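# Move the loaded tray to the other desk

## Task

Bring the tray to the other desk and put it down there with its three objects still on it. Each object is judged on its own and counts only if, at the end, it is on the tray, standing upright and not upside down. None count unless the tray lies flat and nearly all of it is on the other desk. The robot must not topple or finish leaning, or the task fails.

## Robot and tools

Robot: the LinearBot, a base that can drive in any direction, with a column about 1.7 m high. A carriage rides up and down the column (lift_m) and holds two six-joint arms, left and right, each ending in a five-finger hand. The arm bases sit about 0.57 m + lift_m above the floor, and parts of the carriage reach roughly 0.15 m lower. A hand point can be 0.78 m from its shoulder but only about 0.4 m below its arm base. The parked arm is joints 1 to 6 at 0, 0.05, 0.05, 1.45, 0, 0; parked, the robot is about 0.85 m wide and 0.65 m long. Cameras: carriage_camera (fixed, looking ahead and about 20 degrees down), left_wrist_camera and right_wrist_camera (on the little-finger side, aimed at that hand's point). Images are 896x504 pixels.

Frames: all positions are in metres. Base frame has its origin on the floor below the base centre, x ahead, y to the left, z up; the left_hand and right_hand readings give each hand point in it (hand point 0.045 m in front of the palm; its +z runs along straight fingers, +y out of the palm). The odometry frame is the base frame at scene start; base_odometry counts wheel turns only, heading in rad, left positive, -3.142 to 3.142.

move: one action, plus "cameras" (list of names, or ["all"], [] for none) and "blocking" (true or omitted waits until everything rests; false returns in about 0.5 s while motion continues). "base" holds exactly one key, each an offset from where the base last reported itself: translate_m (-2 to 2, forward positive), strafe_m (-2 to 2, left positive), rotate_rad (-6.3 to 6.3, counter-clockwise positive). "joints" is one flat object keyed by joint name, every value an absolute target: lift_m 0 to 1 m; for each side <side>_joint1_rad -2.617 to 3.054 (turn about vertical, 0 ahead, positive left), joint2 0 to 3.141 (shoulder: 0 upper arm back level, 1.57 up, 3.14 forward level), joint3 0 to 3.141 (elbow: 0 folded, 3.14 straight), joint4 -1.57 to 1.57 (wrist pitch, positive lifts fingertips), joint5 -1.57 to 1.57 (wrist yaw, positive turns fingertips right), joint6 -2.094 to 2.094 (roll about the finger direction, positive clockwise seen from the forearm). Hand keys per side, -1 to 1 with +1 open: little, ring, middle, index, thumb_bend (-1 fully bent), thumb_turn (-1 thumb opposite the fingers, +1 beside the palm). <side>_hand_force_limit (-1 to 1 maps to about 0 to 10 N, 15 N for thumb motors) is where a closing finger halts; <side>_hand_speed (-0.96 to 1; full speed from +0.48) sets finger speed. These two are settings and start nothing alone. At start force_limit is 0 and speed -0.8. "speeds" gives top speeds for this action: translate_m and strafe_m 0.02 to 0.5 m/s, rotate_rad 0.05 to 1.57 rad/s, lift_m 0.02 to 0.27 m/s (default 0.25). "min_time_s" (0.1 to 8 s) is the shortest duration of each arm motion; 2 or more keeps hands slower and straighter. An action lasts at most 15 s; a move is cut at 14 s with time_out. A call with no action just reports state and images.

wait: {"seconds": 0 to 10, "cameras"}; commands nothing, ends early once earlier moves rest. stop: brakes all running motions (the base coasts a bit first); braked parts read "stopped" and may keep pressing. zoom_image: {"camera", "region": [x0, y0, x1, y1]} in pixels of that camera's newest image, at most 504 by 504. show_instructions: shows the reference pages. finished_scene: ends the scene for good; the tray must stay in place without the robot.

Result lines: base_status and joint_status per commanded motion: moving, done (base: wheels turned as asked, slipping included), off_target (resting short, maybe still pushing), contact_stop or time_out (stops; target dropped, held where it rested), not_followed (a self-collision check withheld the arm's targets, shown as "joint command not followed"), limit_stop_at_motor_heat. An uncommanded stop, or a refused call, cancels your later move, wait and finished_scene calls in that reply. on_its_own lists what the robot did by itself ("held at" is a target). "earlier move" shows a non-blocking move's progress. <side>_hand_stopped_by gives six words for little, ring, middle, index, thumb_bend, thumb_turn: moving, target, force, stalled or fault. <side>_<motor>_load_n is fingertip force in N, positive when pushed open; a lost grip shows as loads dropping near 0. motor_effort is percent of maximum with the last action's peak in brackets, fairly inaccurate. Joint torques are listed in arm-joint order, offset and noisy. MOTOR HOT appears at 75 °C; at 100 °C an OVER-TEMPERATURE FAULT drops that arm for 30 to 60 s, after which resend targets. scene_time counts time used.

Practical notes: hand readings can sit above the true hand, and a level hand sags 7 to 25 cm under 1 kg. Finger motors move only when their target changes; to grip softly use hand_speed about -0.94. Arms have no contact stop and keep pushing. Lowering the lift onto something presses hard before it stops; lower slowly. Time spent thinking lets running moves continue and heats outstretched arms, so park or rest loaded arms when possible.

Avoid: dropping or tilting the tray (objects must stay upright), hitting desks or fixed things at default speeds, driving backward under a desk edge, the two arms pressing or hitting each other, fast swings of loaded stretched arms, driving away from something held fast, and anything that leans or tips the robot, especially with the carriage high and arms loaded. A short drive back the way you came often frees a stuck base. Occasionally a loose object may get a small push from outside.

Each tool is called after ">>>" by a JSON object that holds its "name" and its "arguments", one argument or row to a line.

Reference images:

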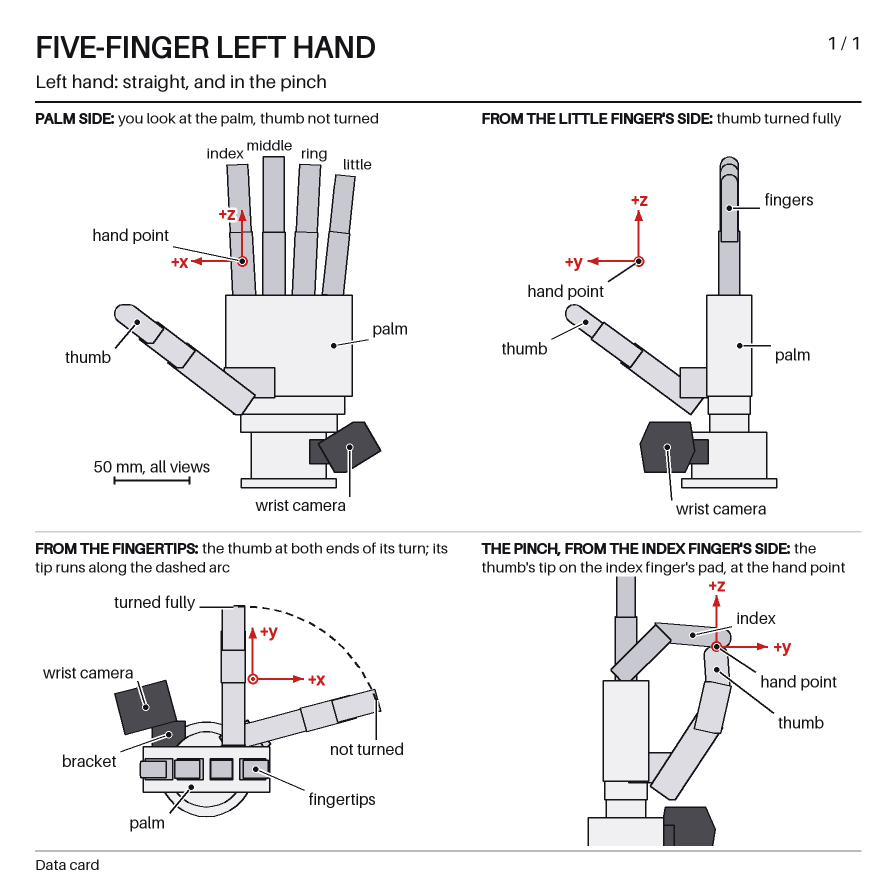

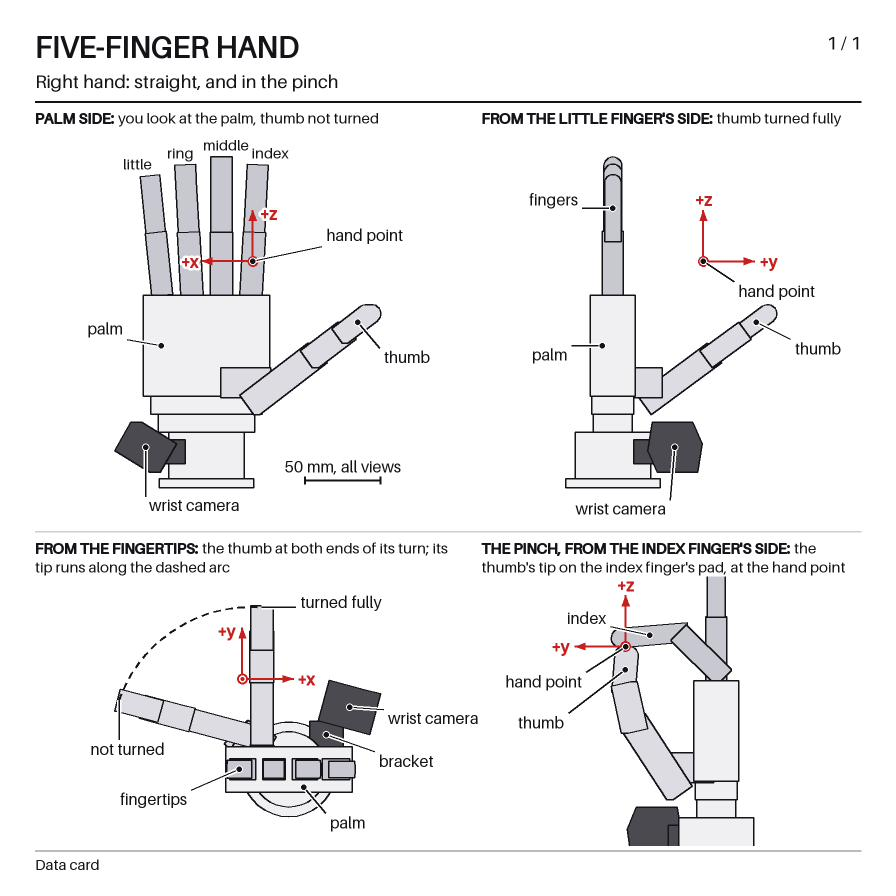

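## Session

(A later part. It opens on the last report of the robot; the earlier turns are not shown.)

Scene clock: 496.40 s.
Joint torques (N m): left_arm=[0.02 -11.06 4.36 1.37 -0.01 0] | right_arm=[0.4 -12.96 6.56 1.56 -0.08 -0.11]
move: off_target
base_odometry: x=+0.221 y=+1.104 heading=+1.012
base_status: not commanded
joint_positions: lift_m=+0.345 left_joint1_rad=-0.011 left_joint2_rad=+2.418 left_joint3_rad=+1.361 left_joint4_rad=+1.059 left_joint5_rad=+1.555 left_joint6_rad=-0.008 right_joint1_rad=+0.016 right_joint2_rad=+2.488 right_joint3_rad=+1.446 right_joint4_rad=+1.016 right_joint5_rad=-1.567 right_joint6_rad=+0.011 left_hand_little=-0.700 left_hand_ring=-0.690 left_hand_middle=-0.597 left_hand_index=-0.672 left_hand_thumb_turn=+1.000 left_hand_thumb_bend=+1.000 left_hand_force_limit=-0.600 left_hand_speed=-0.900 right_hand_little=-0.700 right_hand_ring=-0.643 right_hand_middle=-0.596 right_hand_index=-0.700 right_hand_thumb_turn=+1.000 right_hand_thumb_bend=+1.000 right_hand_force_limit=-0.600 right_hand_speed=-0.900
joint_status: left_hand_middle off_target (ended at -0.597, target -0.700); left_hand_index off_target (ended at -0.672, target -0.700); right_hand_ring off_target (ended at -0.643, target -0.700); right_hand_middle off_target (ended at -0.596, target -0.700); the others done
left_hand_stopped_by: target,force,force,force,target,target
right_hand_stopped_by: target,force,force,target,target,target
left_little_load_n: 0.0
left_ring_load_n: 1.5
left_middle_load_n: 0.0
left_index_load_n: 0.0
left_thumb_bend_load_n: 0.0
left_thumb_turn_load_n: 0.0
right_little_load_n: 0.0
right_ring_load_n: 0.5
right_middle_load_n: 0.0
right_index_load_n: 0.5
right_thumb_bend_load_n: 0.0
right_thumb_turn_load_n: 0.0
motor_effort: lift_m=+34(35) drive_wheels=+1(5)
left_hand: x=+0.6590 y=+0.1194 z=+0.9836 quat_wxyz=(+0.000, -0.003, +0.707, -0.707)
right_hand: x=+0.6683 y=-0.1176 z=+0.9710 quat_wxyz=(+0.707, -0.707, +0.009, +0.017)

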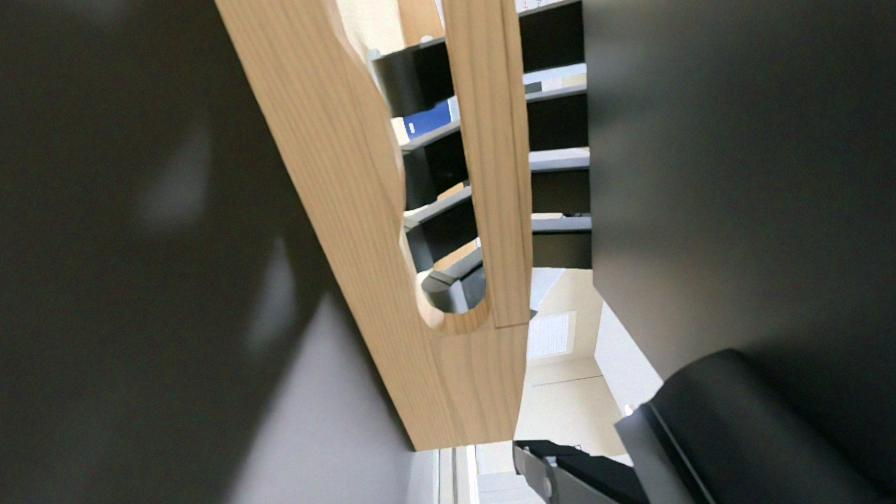

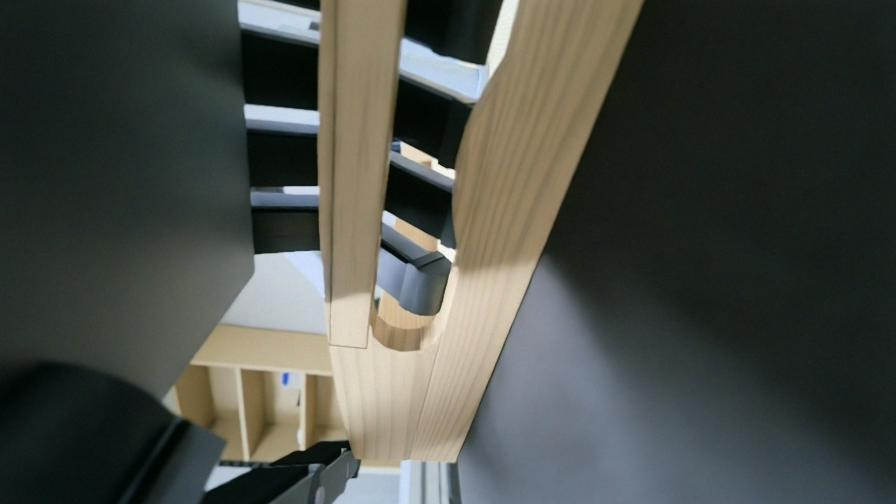

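>>> {"name": "move", "arguments": {
  "joints": {"lift_m": 0.35},
  "speeds": {"lift_m": 0.05}
}}

>>> {"name": "move", "arguments": {
  "joints": {"left_hand_little": -0.8, "left_hand_ring": -0.8, "left_hand_middle": -0.8, "left_hand_index": -0.8, "right_hand_little": -0.8, "right_hand_ring": -0.8, "right_hand_middle": -0.8, "right_hand_index": -0.8},
  "cameras": ["left_wrist_camera", "right_wrist_camera"]
}}

Scene clock: 501.63 s.
Joint torques (N m): left_arm=[0.21 -11.02 4.59 1.32 -0.02 0] | right_arm=[0.47 -13.11 6.23 1.52 -0.07 -0.1]
move: done
base_odometry: x=+0.221 y=+1.104 heading=+1.012
base_status: not commanded
joint_positions: lift_m=+0.350 left_joint1_rad=-0.011 left_joint2_rad=+2.418 left_joint3_rad=+1.360 left_joint4_rad=+1.061 left_joint5_rad=+1.555 left_joint6_rad=-0.008 right_joint1_rad=+0.016 right_joint2_rad=+2.490 right_joint3_rad=+1.449 right_joint4_rad=+1.020 right_joint5_rad=-1.567 right_joint6_rad=+0.008 left_hand_little=-0.700 left_hand_ring=-0.690 left_hand_middle=-0.597 left_hand_index=-0.672 left_hand_thumb_turn=+1.000 left_hand_thumb_bend=+1.000 left_hand_force_limit=-0.600 left_hand_speed=-0.900 right_hand_little=-0.700 right_hand_ring=-0.643 right_hand_middle=-0.596 right_hand_index=-0.700 right_hand_thumb_turn=+1.000 right_hand_thumb_bend=+1.000 right_hand_force_limit=-0.600 right_hand_speed=-0.900
joint_status: all done
left_hand_stopped_by: target,force,force,force,target,target
right_hand_stopped_by: target,force,force,target,target,target
left_little_load_n: 0.0
left_ring_load_n: 0.0
left_middle_load_n: 0.0
left_index_load_n: 0.0
left_thumb_bend_load_n: 0.0
left_thumb_turn_load_n: -0.5
right_little_load_n: 0.0
right_ring_load_n: 0.0
right_middle_load_n: 0.0
right_index_load_n: 0.0
right_thumb_bend_load_n: 0.0
right_thumb_turn_load_n: 0.0
motor_effort: lift_m=+33(39) drive_wheels=+4(5)
left_hand: x=+0.6589 y=+0.1194 z=+0.9885 quat_wxyz=(+0.000, -0.003, +0.707, -0.707)
right_hand: x=+0.6692 y=-0.1176 z=+0.9759 quat_wxyz=(+0.707, -0.707, +0.006, +0.015)
pictures: none

Scene clock: 502.67 s.
Joint torques (N m): left_arm=[0.36 -11.15 4.51 1.36 -0.03 -0.01] | right_arm=[0.03 -13.15 6.19 1.51 -0.08 -0.03]
move: off_target
base_odometry: x=+0.221 y=+1.104 heading=+1.012
base_status: not commanded
joint_positions: lift_m=+0.350 left_joint1_rad=-0.013 left_joint2_rad=+2.418 left_joint3_rad=+1.360 left_joint4_rad=+1.061 left_joint5_rad=+1.555 left_joint6_rad=-0.007 right_joint1_rad=+0.021 right_joint2_rad=+2.490 right_joint3_rad=+1.449 right_joint4_rad=+1.019 right_joint5_rad=-1.567 right_joint6_rad=+0.002 left_hand_little=-0.800 left_hand_ring=-0.791 left_hand_middle=-0.782 left_hand_index=-0.689 left_hand_thumb_turn=+1.000 left_hand_thumb_bend=+1.000 left_hand_force_limit=-0.600 left_hand_speed=-0.900 right_hand_little=-0.800 right_hand_ring=-0.800 right_hand_middle=-0.632 right_hand_index=-0.782 right_hand_thumb_turn=+1.000 right_hand_thumb_bend=+1.000 right_hand_force_limit=-0.600 right_hand_speed=-0.900
joint_status: left_hand_index off_target (ended at -0.689, target -0.800); right_hand_middle off_target (ended at -0.632, target -0.800); the others done
left_hand_stopped_by: target,force,force,force,target,target
right_hand_stopped_by: target,target,force,force,target,target
left_little_load_n: 0.0
left_ring_load_n: 0.5
left_middle_load_n: 2.0
left_index_load_n: 0.0
left_thumb_bend_load_n: 0.0
left_thumb_turn_load_n: 0.0
right_little_load_n: 0.0
right_ring_load_n: 1.0
right_middle_load_n: 0.0
right_index_load_n: 1.0
right_thumb_bend_load_n: 0.0
right_thumb_turn_load_n: -0.5
motor_effort: lift_m=+34(34) drive_wheels=+3(6)
left_hand: x=+0.6585 y=+0.1185 z=+0.9885 quat_wxyz=(-0.001, -0.002, +0.707, -0.707)
right_hand: x=+0.6684 y=-0.1152 z=+0.9757 quat_wxyz=(+0.707, -0.707, +0.002, +0.015)

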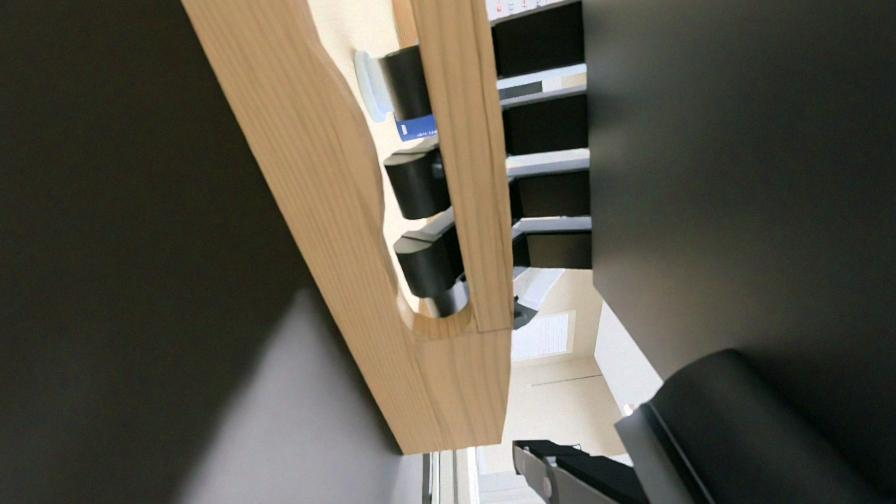

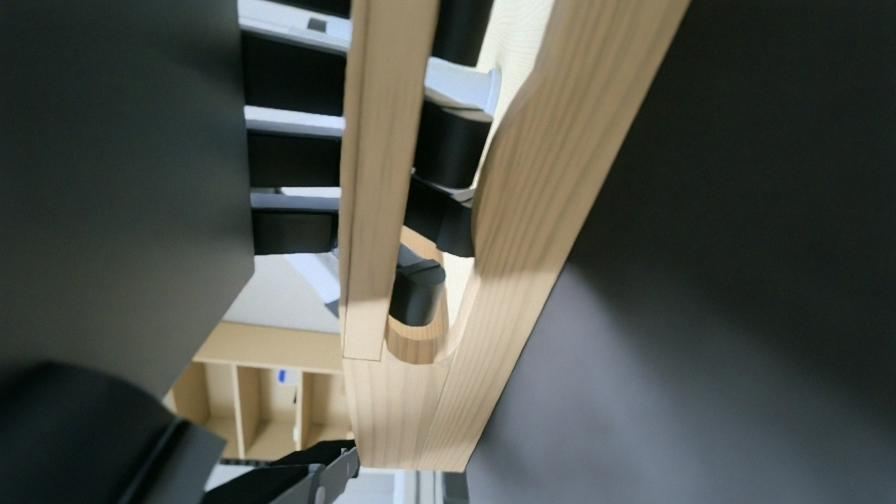

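>>> {"name": "move", "arguments": {
  "joints": {"lift_m": 0.353},
  "speeds": {"lift_m": 0.05}
}}

>>> {"name": "move", "arguments": {
  "joints": {"left_hand_little": -0.9, "left_hand_ring": -0.9, "left_hand_middle": -0.9, "left_hand_index": -0.9, "right_hand_little": -0.9, "right_hand_ring": -0.9, "right_hand_middle": -0.9, "right_hand_index": -0.9},
  "cameras": ["left_wrist_camera", "right_wrist_camera"]
}}

Scene clock: 507.07 s.
Joint torques (N m): left_arm=[0.25 -11.17 4.78 1.33 -0.02 -0.01] | right_arm=[0.03 -13.48 6.26 1.55 -0.08 -0.04]
move: done
base_odometry: x=+0.221 y=+1.104 heading=+1.012
base_status: not commanded
joint_positions: lift_m=+0.353 left_joint1_rad=-0.013 left_joint2_rad=+2.418 left_joint3_rad=+1.357 left_joint4_rad=+1.060 left_joint5_rad=+1.555 left_joint6_rad=-0.007 right_joint1_rad=+0.021 right_joint2_rad=+2.494 right_joint3_rad=+1.449 right_joint4_rad=+1.016 right_joint5_rad=-1.567 right_joint6_rad=+0.002 left_hand_little=-0.800 left_hand_ring=-0.791 left_hand_middle=-0.782 left_hand_index=-0.689 left_hand_thumb_turn=+1.000 left_hand_thumb_bend=+1.000 left_hand_force_limit=-0.600 left_hand_speed=-0.900 right_hand_little=-0.800 right_hand_ring=-0.800 right_hand_middle=-0.632 right_hand_index=-0.782 right_hand_thumb_turn=+1.000 right_hand_thumb_bend=+1.000 right_hand_force_limit=-0.600 right_hand_speed=-0.900
joint_status: all done
left_hand_stopped_by: target,force,force,force,target,target
right_hand_stopped_by: target,target,force,force,target,target
left_little_load_n: 0.0
left_ring_load_n: 0.5
left_middle_load_n: 1.5
left_index_load_n: 0.0
left_thumb_bend_load_n: 0.0
left_thumb_turn_load_n: 0.0
right_little_load_n: 0.0
right_ring_load_n: 1.5
right_middle_load_n: 0.0
right_index_load_n: 0.5
right_thumb_bend_load_n: 0.0
right_thumb_turn_load_n: 0.0
motor_effort: lift_m=+35(38) drive_wheels=+2(5)
left_hand: x=+0.6577 y=+0.1185 z=+0.9906 quat_wxyz=(-0.002, -0.004, +0.707, -0.707)
right_hand: x=+0.6679 y=-0.1152 z=+0.9768 quat_wxyz=(+0.707, -0.707, +0.004, +0.017)
pictures: none

Scene clock: 507.63 s.
Joint torques (N m): left_arm=[0.64 -11.26 4.85 1.37 -0.01 0] | right_arm=[-0.21 -13.55 6.28 1.58 -0.08 -0.04]
move: off_target
base_odometry: x=+0.221 y=+1.104 heading=+1.012
base_status: not commanded
joint_positions: lift_m=+0.353 left_joint1_rad=-0.016 left_joint2_rad=+2.418 left_joint3_rad=+1.357 left_joint4_rad=+1.060 left_joint5_rad=+1.555 left_joint6_rad=-0.007 right_joint1_rad=+0.024 right_joint2_rad=+2.494 right_joint3_rad=+1.449 right_joint4_rad=+1.014 right_joint5_rad=-1.567 right_joint6_rad=+0.001 left_hand_little=-0.855 left_hand_ring=-0.818 left_hand_middle=-0.789 left_hand_index=-0.715 left_hand_thumb_turn=+1.000 left_hand_thumb_bend=+1.000 left_hand_force_limit=-0.600 left_hand_speed=-0.900 right_hand_little=-0.854 right_hand_ring=-0.808 right_hand_middle=-0.668 right_hand_index=-0.808 right_hand_thumb_turn=+1.000 right_hand_thumb_bend=+1.000 right_hand_force_limit=-0.600 right_hand_speed=-0.900
joint_status: left_hand_little off_target (ended at -0.855, target -0.900); left_hand_ring off_target (ended at -0.818, target -0.900); left_hand_middle off_target (ended at -0.789, target -0.900); left_hand_index off_target (ended at -0.715, target -0.900); right_hand_little off_target (ended at -0.854, target -0.900); right_hand_ring off_target (ended at -0.808, target -0.900); right_hand_middle off_target (ended at -0.668, target -0.900); right_hand_index off_target (ended at -0.808, target -0.900)
left_hand_stopped_by: force,force,force,force,target,target
right_hand_stopped_by: force,force,force,force,target,target
left_little_load_n: 2.5
left_ring_load_n: 1.0
left_middle_load_n: 0.0
left_index_load_n: 1.0
left_thumb_bend_load_n: 0.0
left_thumb_turn_load_n: -0.5
right_little_load_n: 2.0
right_ring_load_n: -0.5
right_middle_load_n: 1.0
right_index_load_n: 0.5
right_thumb_bend_load_n: 0.0
right_thumb_turn_load_n: 0.0
motor_effort: lift_m=+35(35) drive_wheels=+4(5)
left_hand: x=+0.6572 y=+0.1174 z=+0.9906 quat_wxyz=(-0.003, -0.003, +0.707, -0.707)
right_hand: x=+0.6672 y=-0.1139 z=+0.9767 quat_wxyz=(+0.707, -0.707, +0.004, +0.019)

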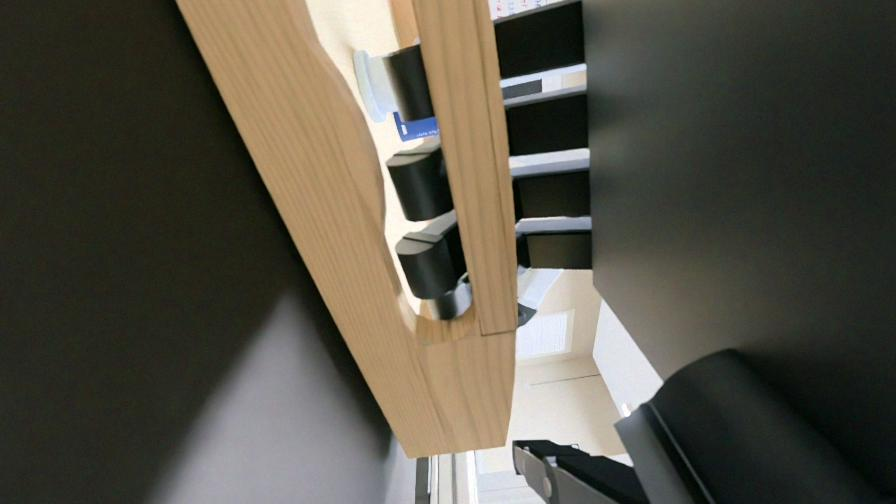

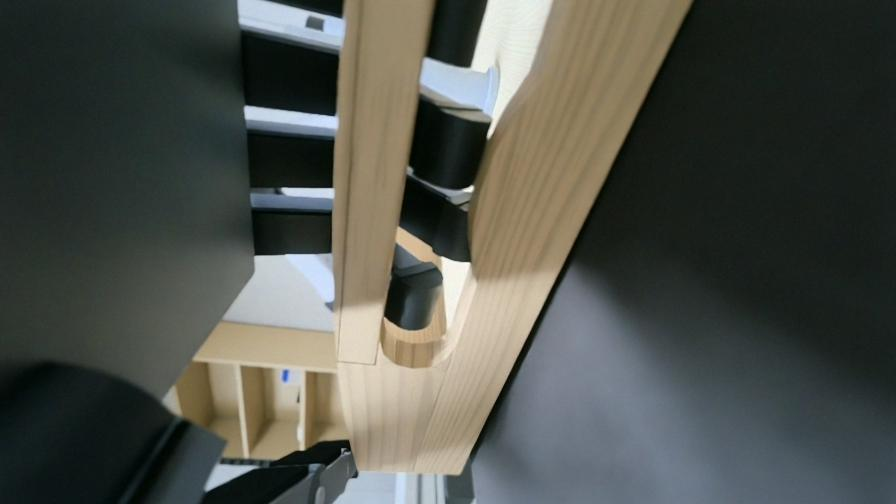

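>>> {"name": "move", "arguments": {
  "joints": {"lift_m": 0.365},
  "speeds": {"lift_m": 0.03},
  "cameras": ["all"]
}}

>>> {"name": "zoom_image", "arguments": {
  "camera": "carriage_camera",
  "region": [340, 240, 560, 400]
}}

Scene clock: 513.43 s.
Joint torques (N m): left_arm=[0.44 -11.18 4.89 1.43 -0.03 0.01] | right_arm=[-0.13 -13.7 6.3 1.64 -0.06 -0.03]
move: done
base_odometry: x=+0.221 y=+1.104 heading=+1.012
base_status: not commanded
joint_positions: lift_m=+0.365 left_joint1_rad=-0.016 left_joint2_rad=+2.418 left_joint3_rad=+1.357 left_joint4_rad=+1.055 left_joint5_rad=+1.555 left_joint6_rad=-0.007 right_joint1_rad=+0.024 right_joint2_rad=+2.496 right_joint3_rad=+1.449 right_joint4_rad=+1.010 right_joint5_rad=-1.567 right_joint6_rad=+0.001 left_hand_little=-0.855 left_hand_ring=-0.818 left_hand_middle=-0.789 left_hand_index=-0.715 left_hand_thumb_turn=+1.000 left_hand_thumb_bend=+1.000 left_hand_force_limit=-0.600 left_hand_speed=-0.900 right_hand_little=-0.854 right_hand_ring=-0.808 right_hand_middle=-0.668 right_hand_index=-0.808 right_hand_thumb_turn=+1.000 right_hand_thumb_bend=+1.000 right_hand_force_limit=-0.600 right_hand_speed=-0.900
joint_status: all done
left_hand_stopped_by: force,force,force,force,target,target
right_hand_stopped_by: force,force,force,force,target,target
left_little_load_n: 2.5
left_ring_load_n: 1.0
left_middle_load_n: 0.0
left_index_load_n: 0.5
left_thumb_bend_load_n: 0.0
left_thumb_turn_load_n: 0.0
right_little_load_n: 1.5
right_ring_load_n: -0.5
right_middle_load_n: 1.0
right_index_load_n: 1.0
right_thumb_bend_load_n: 0.0
right_thumb_turn_load_n: -0.5
motor_effort: lift_m=+35(39) drive_wheels=+2(5)
left_hand: x=+0.6569 y=+0.1174 z=+1.0024 quat_wxyz=(-0.005, -0.005, +0.707, -0.707)
right_hand: x=+0.6668 y=-0.1139 z=+0.9877 quat_wxyz=(+0.707, -0.707, +0.006, +0.021)
pictures: carriage_camera, left_wrist_camera, right_wrist_camera

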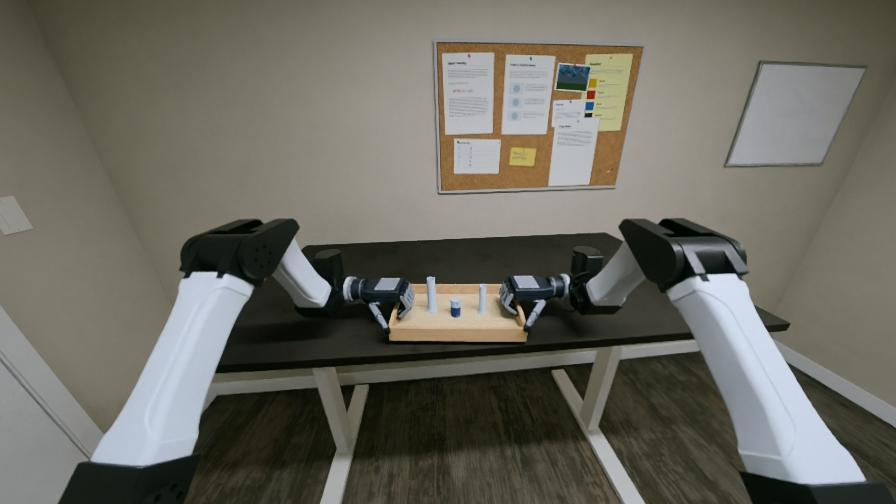

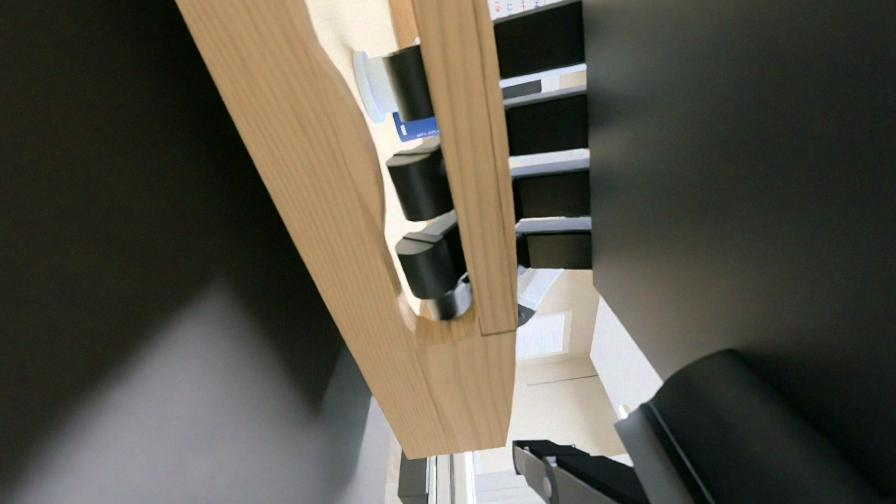

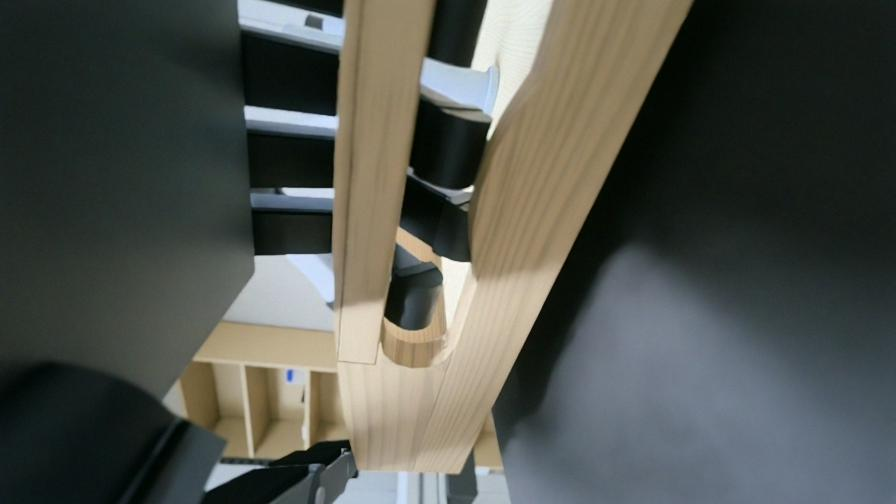

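Scaled by 2.291 from the camera's image (finer frame: 1280x720).

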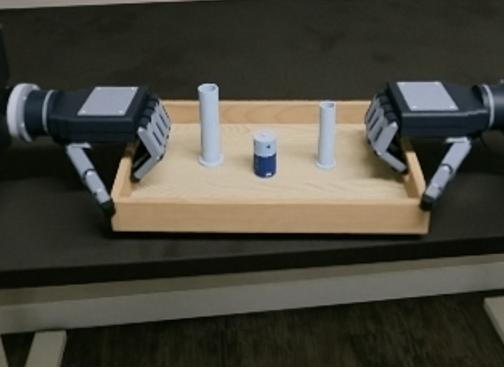

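>>> {"name": "move", "arguments": {
  "joints": {"lift_m": 0.43},
  "speeds": {"lift_m": 0.04},
  "cameras": ["all"]
}}

>>> {"name": "zoom_image", "arguments": {
  "camera": "carriage_camera",
  "region": [340, 240, 560, 400]
}}

Scene clock: 543.37 s.
Joint torques (N m): left_arm=[0.42 -11.03 4.92 1.46 0 -0.01] | right_arm=[-0.14 -13.97 6.28 1.66 -0.1 -0.03]
move: done
base_odometry: x=+0.221 y=+1.104 heading=+1.012
base_status: not commanded
joint_positions: lift_m=+0.430 left_joint1_rad=-0.016 left_joint2_rad=+2.418 left_joint3_rad=+1.356 left_joint4_rad=+1.052 left_joint5_rad=+1.555 left_joint6_rad=-0.007 right_joint1_rad=+0.024 right_joint2_rad=+2.498 right_joint3_rad=+1.449 right_joint4_rad=+1.008 right_joint5_rad=-1.567 right_joint6_rad=+0.001 left_hand_little=-0.855 left_hand_ring=-0.818 left_hand_middle=-0.789 left_hand_index=-0.715 left_hand_thumb_turn=+1.000 left_hand_thumb_bend=+1.000 left_hand_force_limit=-0.600 left_hand_speed=-0.900 right_hand_little=-0.854 right_hand_ring=-0.808 right_hand_middle=-0.668 right_hand_index=-0.808 right_hand_thumb_turn=+1.000 right_hand_thumb_bend=+1.000 right_hand_force_limit=-0.600 right_hand_speed=-0.900
joint_status: all done
left_hand_stopped_by: force,force,force,force,target,target
right_hand_stopped_by: force,force,force,force,target,target
left_little_load_n: 2.5
left_ring_load_n: 1.5
left_middle_load_n: 0.0
left_index_load_n: 1.0
left_thumb_bend_load_n: 0.0
left_thumb_turn_load_n: -0.5
right_little_load_n: 1.5
right_ring_load_n: 0.0
right_middle_load_n: 1.0
right_index_load_n: 1.0
right_thumb_bend_load_n: 0.0
right_thumb_turn_load_n: -0.5
motor_effort: lift_m=+35(38) drive_wheels=+4(5)
left_hand: x=+0.6565 y=+0.1174 z=+1.0670 quat_wxyz=(-0.006, -0.006, +0.707, -0.707)
right_hand: x=+0.6665 y=-0.1139 z=+1.0517 quat_wxyz=(+0.707, -0.707, +0.008, +0.022)
pictures: carriage_camera, left_wrist_camera, right_wrist_camera

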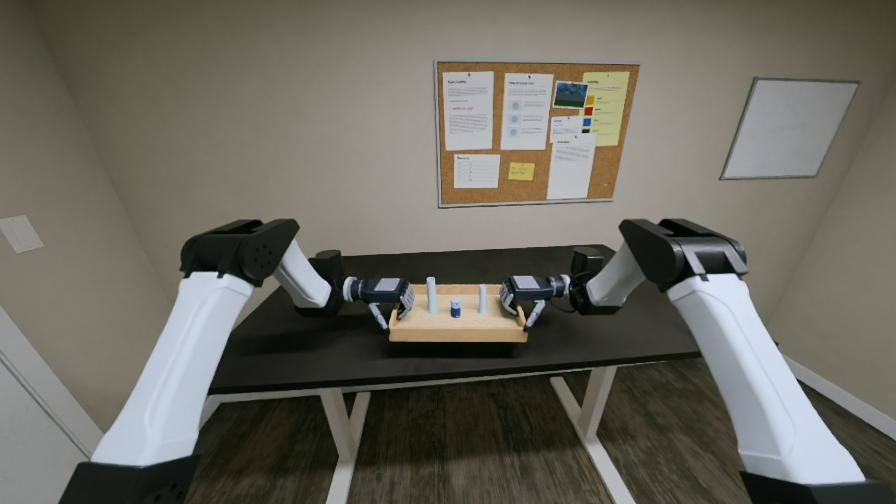

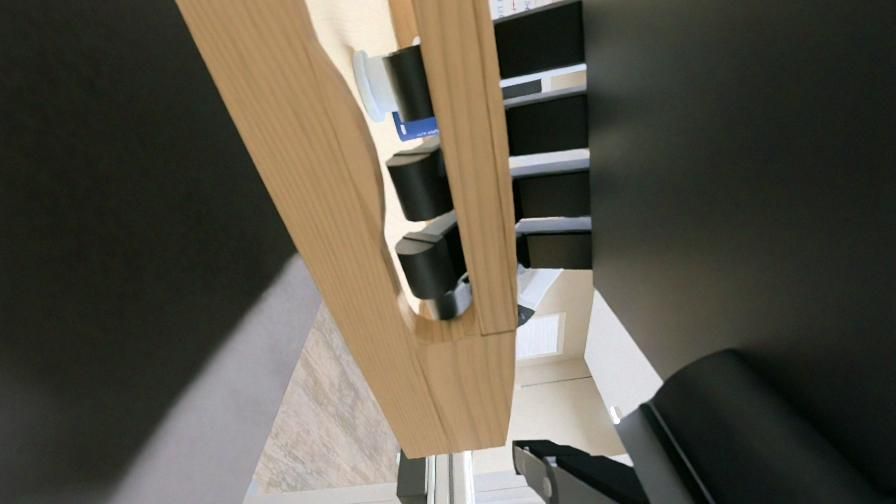

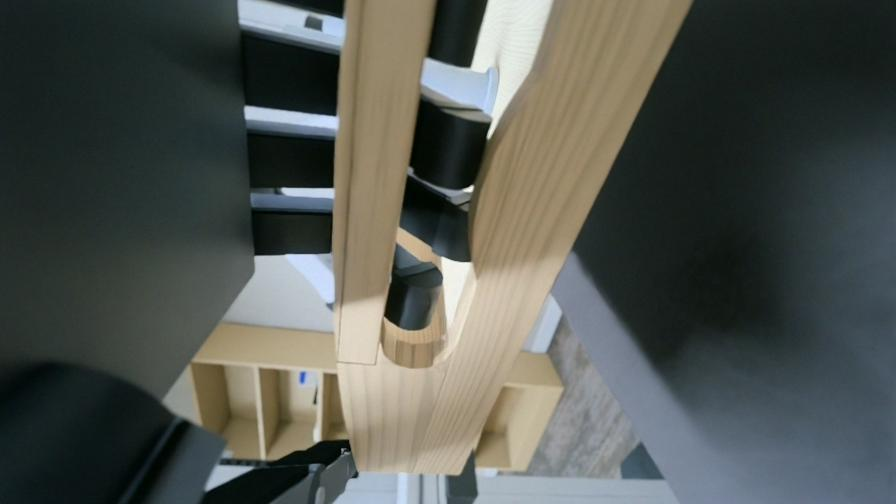

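Scaled by 2.291 from the camera's image (finer frame: 1280x720).

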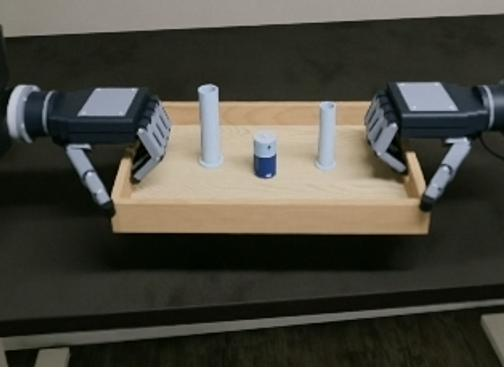

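>>> {"name": "move", "arguments": {
  "base": {"translate_m": -1.1},
  "speeds": {"translate_m": 0.15},
  "cameras": ["carriage_camera"]
}}

Scene clock: 572.17 s.
Joint torques (N m): left_arm=[0.49 -11.08 4.86 1.43 0 -0.02] | right_arm=[-0.2 -13.97 6.17 1.66 -0.1 -0.03]
move: done
base_odometry: x=-0.363 y=+0.171 heading=+1.012
base_status: done
joint_positions: lift_m=+0.430 left_joint1_rad=-0.016 left_joint2_rad=+2.418 left_joint3_rad=+1.356 left_joint4_rad=+1.052 left_joint5_rad=+1.555 left_joint6_rad=-0.007 right_joint1_rad=+0.025 right_joint2_rad=+2.498 right_joint3_rad=+1.449 right_joint4_rad=+1.008 right_joint5_rad=-1.567 right_joint6_rad=+0.001 left_hand_little=-0.855 left_hand_ring=-0.818 left_hand_middle=-0.789 left_hand_index=-0.715 left_hand_thumb_turn=+1.000 left_hand_thumb_bend=+1.000 left_hand_force_limit=-0.600 left_hand_speed=-0.900 right_hand_little=-0.854 right_hand_ring=-0.808 right_hand_middle=-0.668 right_hand_index=-0.808 right_hand_thumb_turn=+1.000 right_hand_thumb_bend=+1.000 right_hand_force_limit=-0.600 right_hand_speed=-0.900
joint_status: not commanded
left_hand_stopped_by: force,force,force,force,target,target
right_hand_stopped_by: force,force,force,force,target,target
left_little_load_n: 2.0
left_ring_load_n: 1.0
left_middle_load_n: 0.0
left_index_load_n: 0.5
left_thumb_bend_load_n: 0.0
left_thumb_turn_load_n: -0.5
right_little_load_n: 2.0
right_ring_load_n: -0.5
right_middle_load_n: 1.0
right_index_load_n: 0.5
right_thumb_bend_load_n: 0.0
right_thumb_turn_load_n: 0.0
motor_effort: lift_m=+34(36) drive_wheels=-4(14)
left_hand: x=+0.6565 y=+0.1174 z=+1.0670 quat_wxyz=(-0.006, -0.006, +0.707, -0.707)
right_hand: x=+0.6664 y=-0.1137 z=+1.0516 quat_wxyz=(+0.707, -0.707, +0.008, +0.023)

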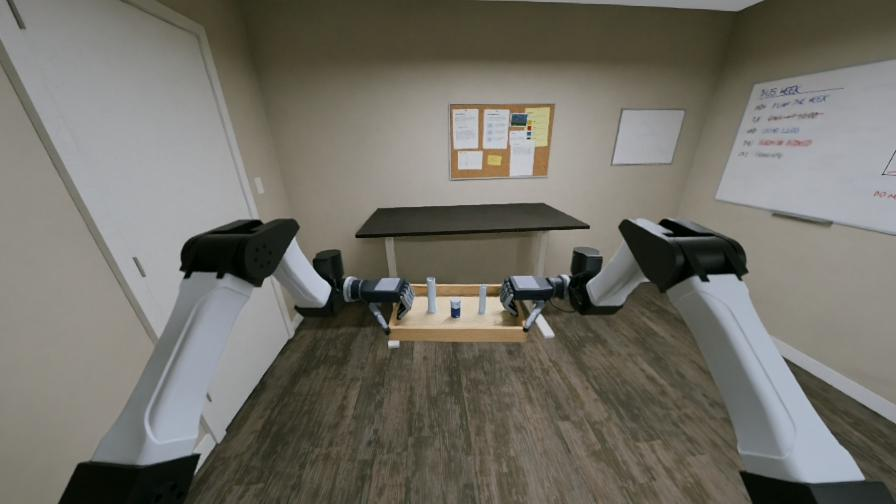

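>>> {"name": "move", "arguments": {
  "base": {"strafe_m": -0.5},
  "speeds": {"strafe_m": 0.13},
  "cameras": ["carriage_camera"]
}}

>>> {"name": "move", "arguments": {
  "base": {"rotate_rad": -1.5},
  "speeds": {"rotate_rad": 0.3},
  "cameras": ["carriage_camera"]
}}

Scene clock: 582.47 s.
Joint torques (N m): left_arm=[0.58 -11.22 4.86 1.45 0.01 -0.02] | right_arm=[-0.24 -13.94 6.24 1.67 -0.09 -0.03]
move: done
base_odometry: x=+0.061 y=-0.094 heading=+1.012
base_status: done
joint_positions: lift_m=+0.430 left_joint1_rad=-0.017 left_joint2_rad=+2.418 left_joint3_rad=+1.356 left_joint4_rad=+1.052 left_joint5_rad=+1.555 left_joint6_rad=-0.007 right_joint1_rad=+0.025 right_joint2_rad=+2.498 right_joint3_rad=+1.449 right_joint4_rad=+1.008 right_joint5_rad=-1.567 right_joint6_rad=+0.001 left_hand_little=-0.855 left_hand_ring=-0.818 left_hand_middle=-0.789 left_hand_index=-0.715 left_hand_thumb_turn=+1.000 left_hand_thumb_bend=+1.000 left_hand_force_limit=-0.600 left_hand_speed=-0.900 right_hand_little=-0.854 right_hand_ring=-0.808 right_hand_middle=-0.668 right_hand_index=-0.808 right_hand_thumb_turn=+1.000 right_hand_thumb_bend=+1.000 right_hand_force_limit=-0.600 right_hand_speed=-0.900
joint_status: not commanded
left_hand_stopped_by: force,force,force,force,target,target
right_hand_stopped_by: force,force,force,force,target,target
left_little_load_n: 2.0
left_ring_load_n: 1.5
left_middle_load_n: 0.0
left_index_load_n: 0.0
left_thumb_bend_load_n: 0.0
left_thumb_turn_load_n: -0.5
right_little_load_n: 1.5
right_ring_load_n: 0.0
right_middle_load_n: 0.0
right_index_load_n: 1.0
right_thumb_bend_load_n: 0.0
right_thumb_turn_load_n: 0.0
motor_effort: lift_m=+34(36) drive_wheels=-3(10)
left_hand: x=+0.6563 y=+0.1169 z=+1.0670 quat_wxyz=(-0.006, -0.006, +0.707, -0.707)
right_hand: x=+0.6663 y=-0.1135 z=+1.0516 quat_wxyz=(+0.707, -0.707, +0.007, +0.023)

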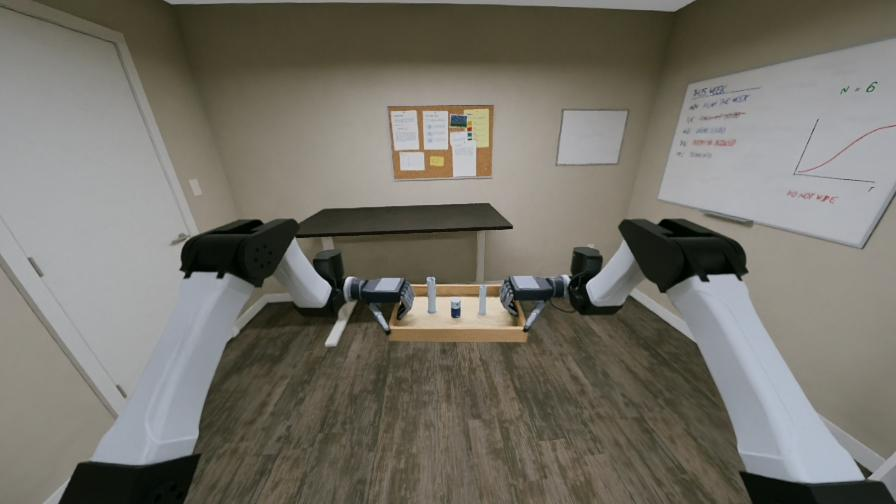

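Scene clock: 588.13 s.
Joint torques (N m): left_arm=[1.02 -11.07 4.92 1.38 0 -0.03] | right_arm=[-0.08 -13.87 6.19 1.67 -0.09 -0.03]
move: done
base_odometry: x=+0.061 y=-0.094 heading=-0.488
base_status: done
joint_positions: lift_m=+0.430 left_joint1_rad=-0.020 left_joint2_rad=+2.418 left_joint3_rad=+1.356 left_joint4_rad=+1.052 left_joint5_rad=+1.555 left_joint6_rad=-0.007 right_joint1_rad=+0.023 right_joint2_rad=+2.498 right_joint3_rad=+1.449 right_joint4_rad=+1.007 right_joint5_rad=-1.567 right_joint6_rad=+0.001 left_hand_little=-0.855 left_hand_ring=-0.818 left_hand_middle=-0.789 left_hand_index=-0.715 left_hand_thumb_turn=+1.000 left_hand_thumb_bend=+1.000 left_hand_force_limit=-0.600 left_hand_speed=-0.900 right_hand_little=-0.854 right_hand_ring=-0.808 right_hand_middle=-0.668 right_hand_index=-0.808 right_hand_thumb_turn=+1.000 right_hand_thumb_bend=+1.000 right_hand_force_limit=-0.600 right_hand_speed=-0.900
joint_status: not commanded
left_hand_stopped_by: force,force,force,force,target,target
right_hand_stopped_by: force,force,force,force,target,target
left_little_load_n: 1.5
left_ring_load_n: 1.5
left_middle_load_n: 0.0
left_index_load_n: 0.5
left_thumb_bend_load_n: 0.0
left_thumb_turn_load_n: 0.0
right_little_load_n: 1.5
right_ring_load_n: 0.0
right_middle_load_n: 0.0
right_index_load_n: 1.0
right_thumb_bend_load_n: 0.0
right_thumb_turn_load_n: -0.5
motor_effort: lift_m=+34(36) drive_wheels=+9(15)
left_hand: x=+0.6557 y=+0.1158 z=+1.0670 quat_wxyz=(-0.007, -0.005, +0.707, -0.707)
right_hand: x=+0.6668 y=-0.1145 z=+1.0516 quat_wxyz=(+0.707, -0.707, +0.009, +0.022)

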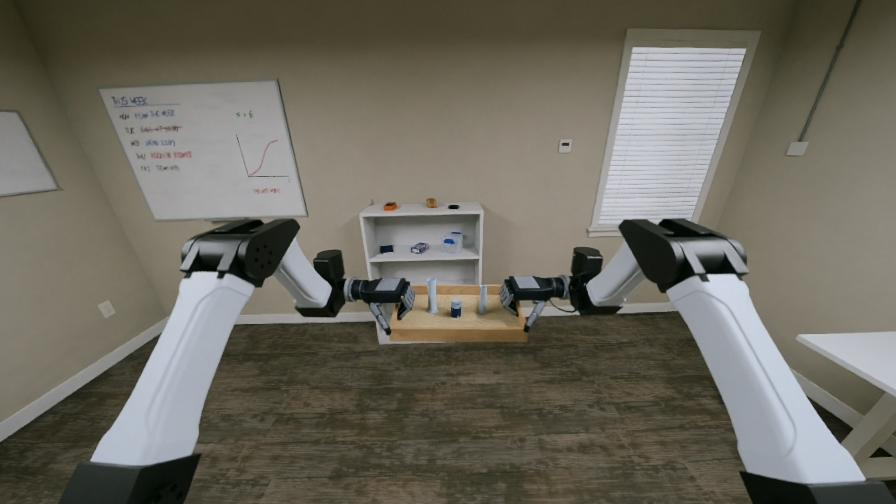

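>>> {"name": "move", "arguments": {
  "base": {"rotate_rad": -1.552},
  "speeds": {"rotate_rad": 0.3},
  "cameras": ["carriage_camera"]
}}

Scene clock: 595.87 s.
Joint torques (N m): left_arm=[0.88 -11.17 4.79 1.43 0.03 -0.04] | right_arm=[-0.21 -14 6.2 1.67 -0.1 -0.03]
move: done
base_odometry: x=+0.061 y=-0.094 heading=-2.040
base_status: done
joint_positions: lift_m=+0.430 left_joint1_rad=-0.021 left_joint2_rad=+2.418 left_joint3_rad=+1.356 left_joint4_rad=+1.052 left_joint5_rad=+1.555 left_joint6_rad=-0.007 right_joint1_rad=+0.024 right_joint2_rad=+2.498 right_joint3_rad=+1.449 right_joint4_rad=+1.007 right_joint5_rad=-1.567 right_joint6_rad=+0.001 left_hand_little=-0.855 left_hand_ring=-0.818 left_hand_middle=-0.789 left_hand_index=-0.715 left_hand_thumb_turn=+1.000 left_hand_thumb_bend=+1.000 left_hand_force_limit=-0.600 left_hand_speed=-0.900 right_hand_little=-0.854 right_hand_ring=-0.808 right_hand_middle=-0.668 right_hand_index=-0.808 right_hand_thumb_turn=+1.000 right_hand_thumb_bend=+1.000 right_hand_force_limit=-0.600 right_hand_speed=-0.900
joint_status: not commanded
left_hand_stopped_by: force,force,force,force,target,target
right_hand_stopped_by: force,force,force,force,target,target
left_little_load_n: 1.5
left_ring_load_n: 2.0
left_middle_load_n: 0.0
left_index_load_n: 0.5
left_thumb_bend_load_n: 0.0
left_thumb_turn_load_n: -0.5
right_little_load_n: 2.0
right_ring_load_n: 0.0
right_middle_load_n: 0.0
right_index_load_n: 0.5
right_thumb_bend_load_n: 0.0
right_thumb_turn_load_n: -0.5
motor_effort: lift_m=+34(36) drive_wheels=+7(18)
left_hand: x=+0.6554 y=+0.1153 z=+1.0670 quat_wxyz=(-0.008, -0.004, +0.707, -0.707)
right_hand: x=+0.6666 y=-0.1140 z=+1.0516 quat_wxyz=(+0.707, -0.707, +0.008, +0.022)

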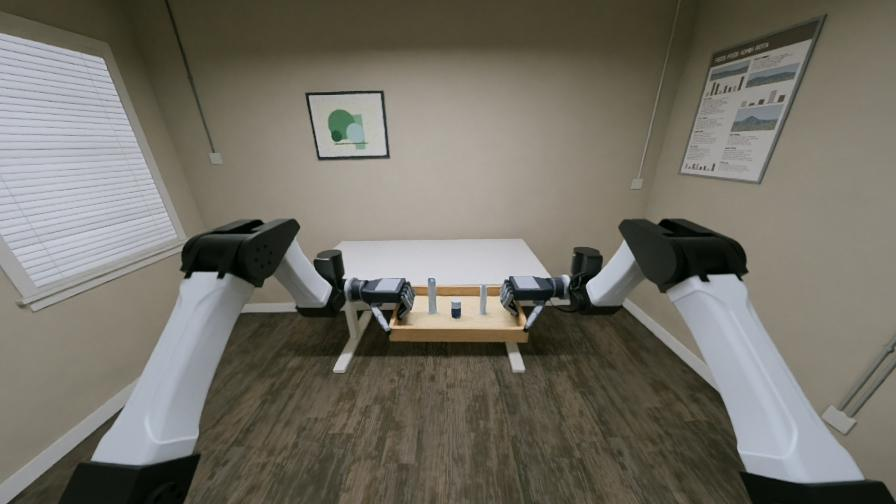

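>>> {"name": "zoom_image", "arguments": {
  "camera": "carriage_camera",
  "region": [280, 210, 640, 390]
}}

Scaled by 1.400 from the camera's image (finer frame: 1280x720).

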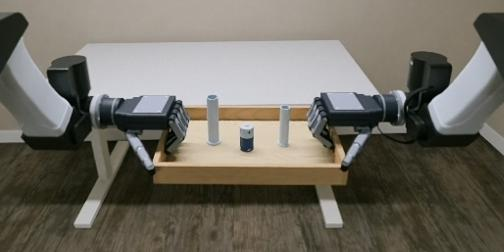

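>>> {"name": "move", "arguments": {
  "base": {"translate_m": 0.6},
  "speeds": {"translate_m": 0.15},
  "cameras": ["carriage_camera"]
}}

>>> {"name": "zoom_image", "arguments": {
  "camera": "carriage_camera",
  "region": [200, 150, 704, 504]
}}

Scene clock: 606.83 s.
Joint torques (N m): left_arm=[0.76 -11.17 4.93 1.42 -0.02 0.02] | right_arm=[-0.18 -13.97 6.15 1.67 -0.07 -0.03]
move: done
base_odometry: x=-0.211 y=-0.629 heading=-2.041
base_status: done
joint_positions: lift_m=+0.430 left_joint1_rad=-0.021 left_joint2_rad=+2.418 left_joint3_rad=+1.356 left_joint4_rad=+1.052 left_joint5_rad=+1.555 left_joint6_rad=-0.007 right_joint1_rad=+0.024 right_joint2_rad=+2.498 right_joint3_rad=+1.449 right_joint4_rad=+1.007 right_joint5_rad=-1.568 right_joint6_rad=+0.001 left_hand_little=-0.855 left_hand_ring=-0.818 left_hand_middle=-0.789 left_hand_index=-0.715 left_hand_thumb_turn=+1.000 left_hand_thumb_bend=+1.000 left_hand_force_limit=-0.600 left_hand_speed=-0.900 right_hand_little=-0.854 right_hand_ring=-0.808 right_hand_middle=-0.668 right_hand_index=-0.808 right_hand_thumb_turn=+1.000 right_hand_thumb_bend=+1.000 right_hand_force_limit=-0.600 right_hand_speed=-0.900
joint_status: not commanded
left_hand_stopped_by: force,force,force,force,target,target
right_hand_stopped_by: force,force,force,force,target,target
left_little_load_n: 2.0
left_ring_load_n: 2.0
left_middle_load_n: 0.0
left_index_load_n: 0.5
left_thumb_bend_load_n: 0.0
left_thumb_turn_load_n: -0.5
right_little_load_n: 2.0
right_ring_load_n: 0.0
right_middle_load_n: 0.0
right_index_load_n: 0.5
right_thumb_bend_load_n: 0.0
right_thumb_turn_load_n: 0.0
motor_effort: lift_m=+34(35) drive_wheels=-9(18)
left_hand: x=+0.6554 y=+0.1153 z=+1.0670 quat_wxyz=(-0.008, -0.004, +0.707, -0.707)
right_hand: x=+0.6663 y=-0.1141 z=+1.0516 quat_wxyz=(+0.707, -0.707, +0.008, +0.023)

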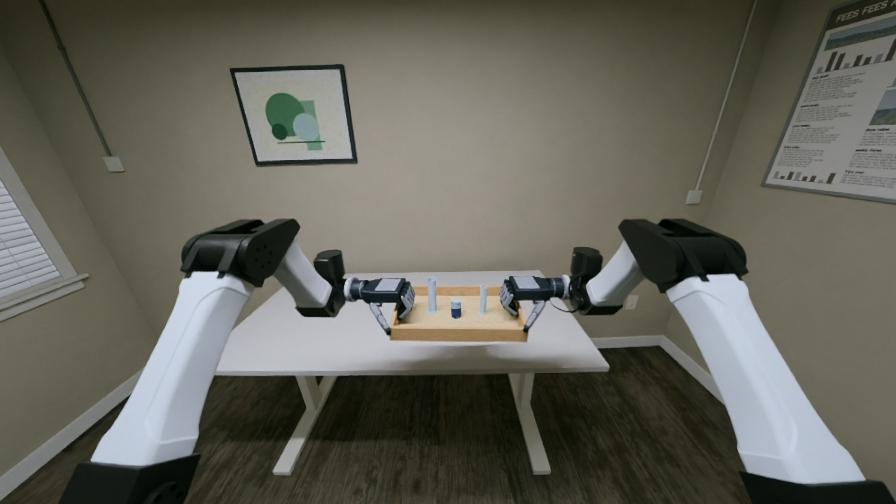

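Scaled by 1.000.

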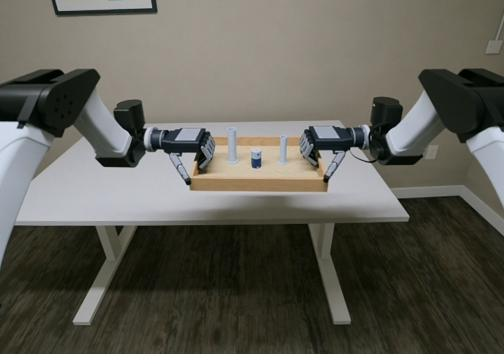

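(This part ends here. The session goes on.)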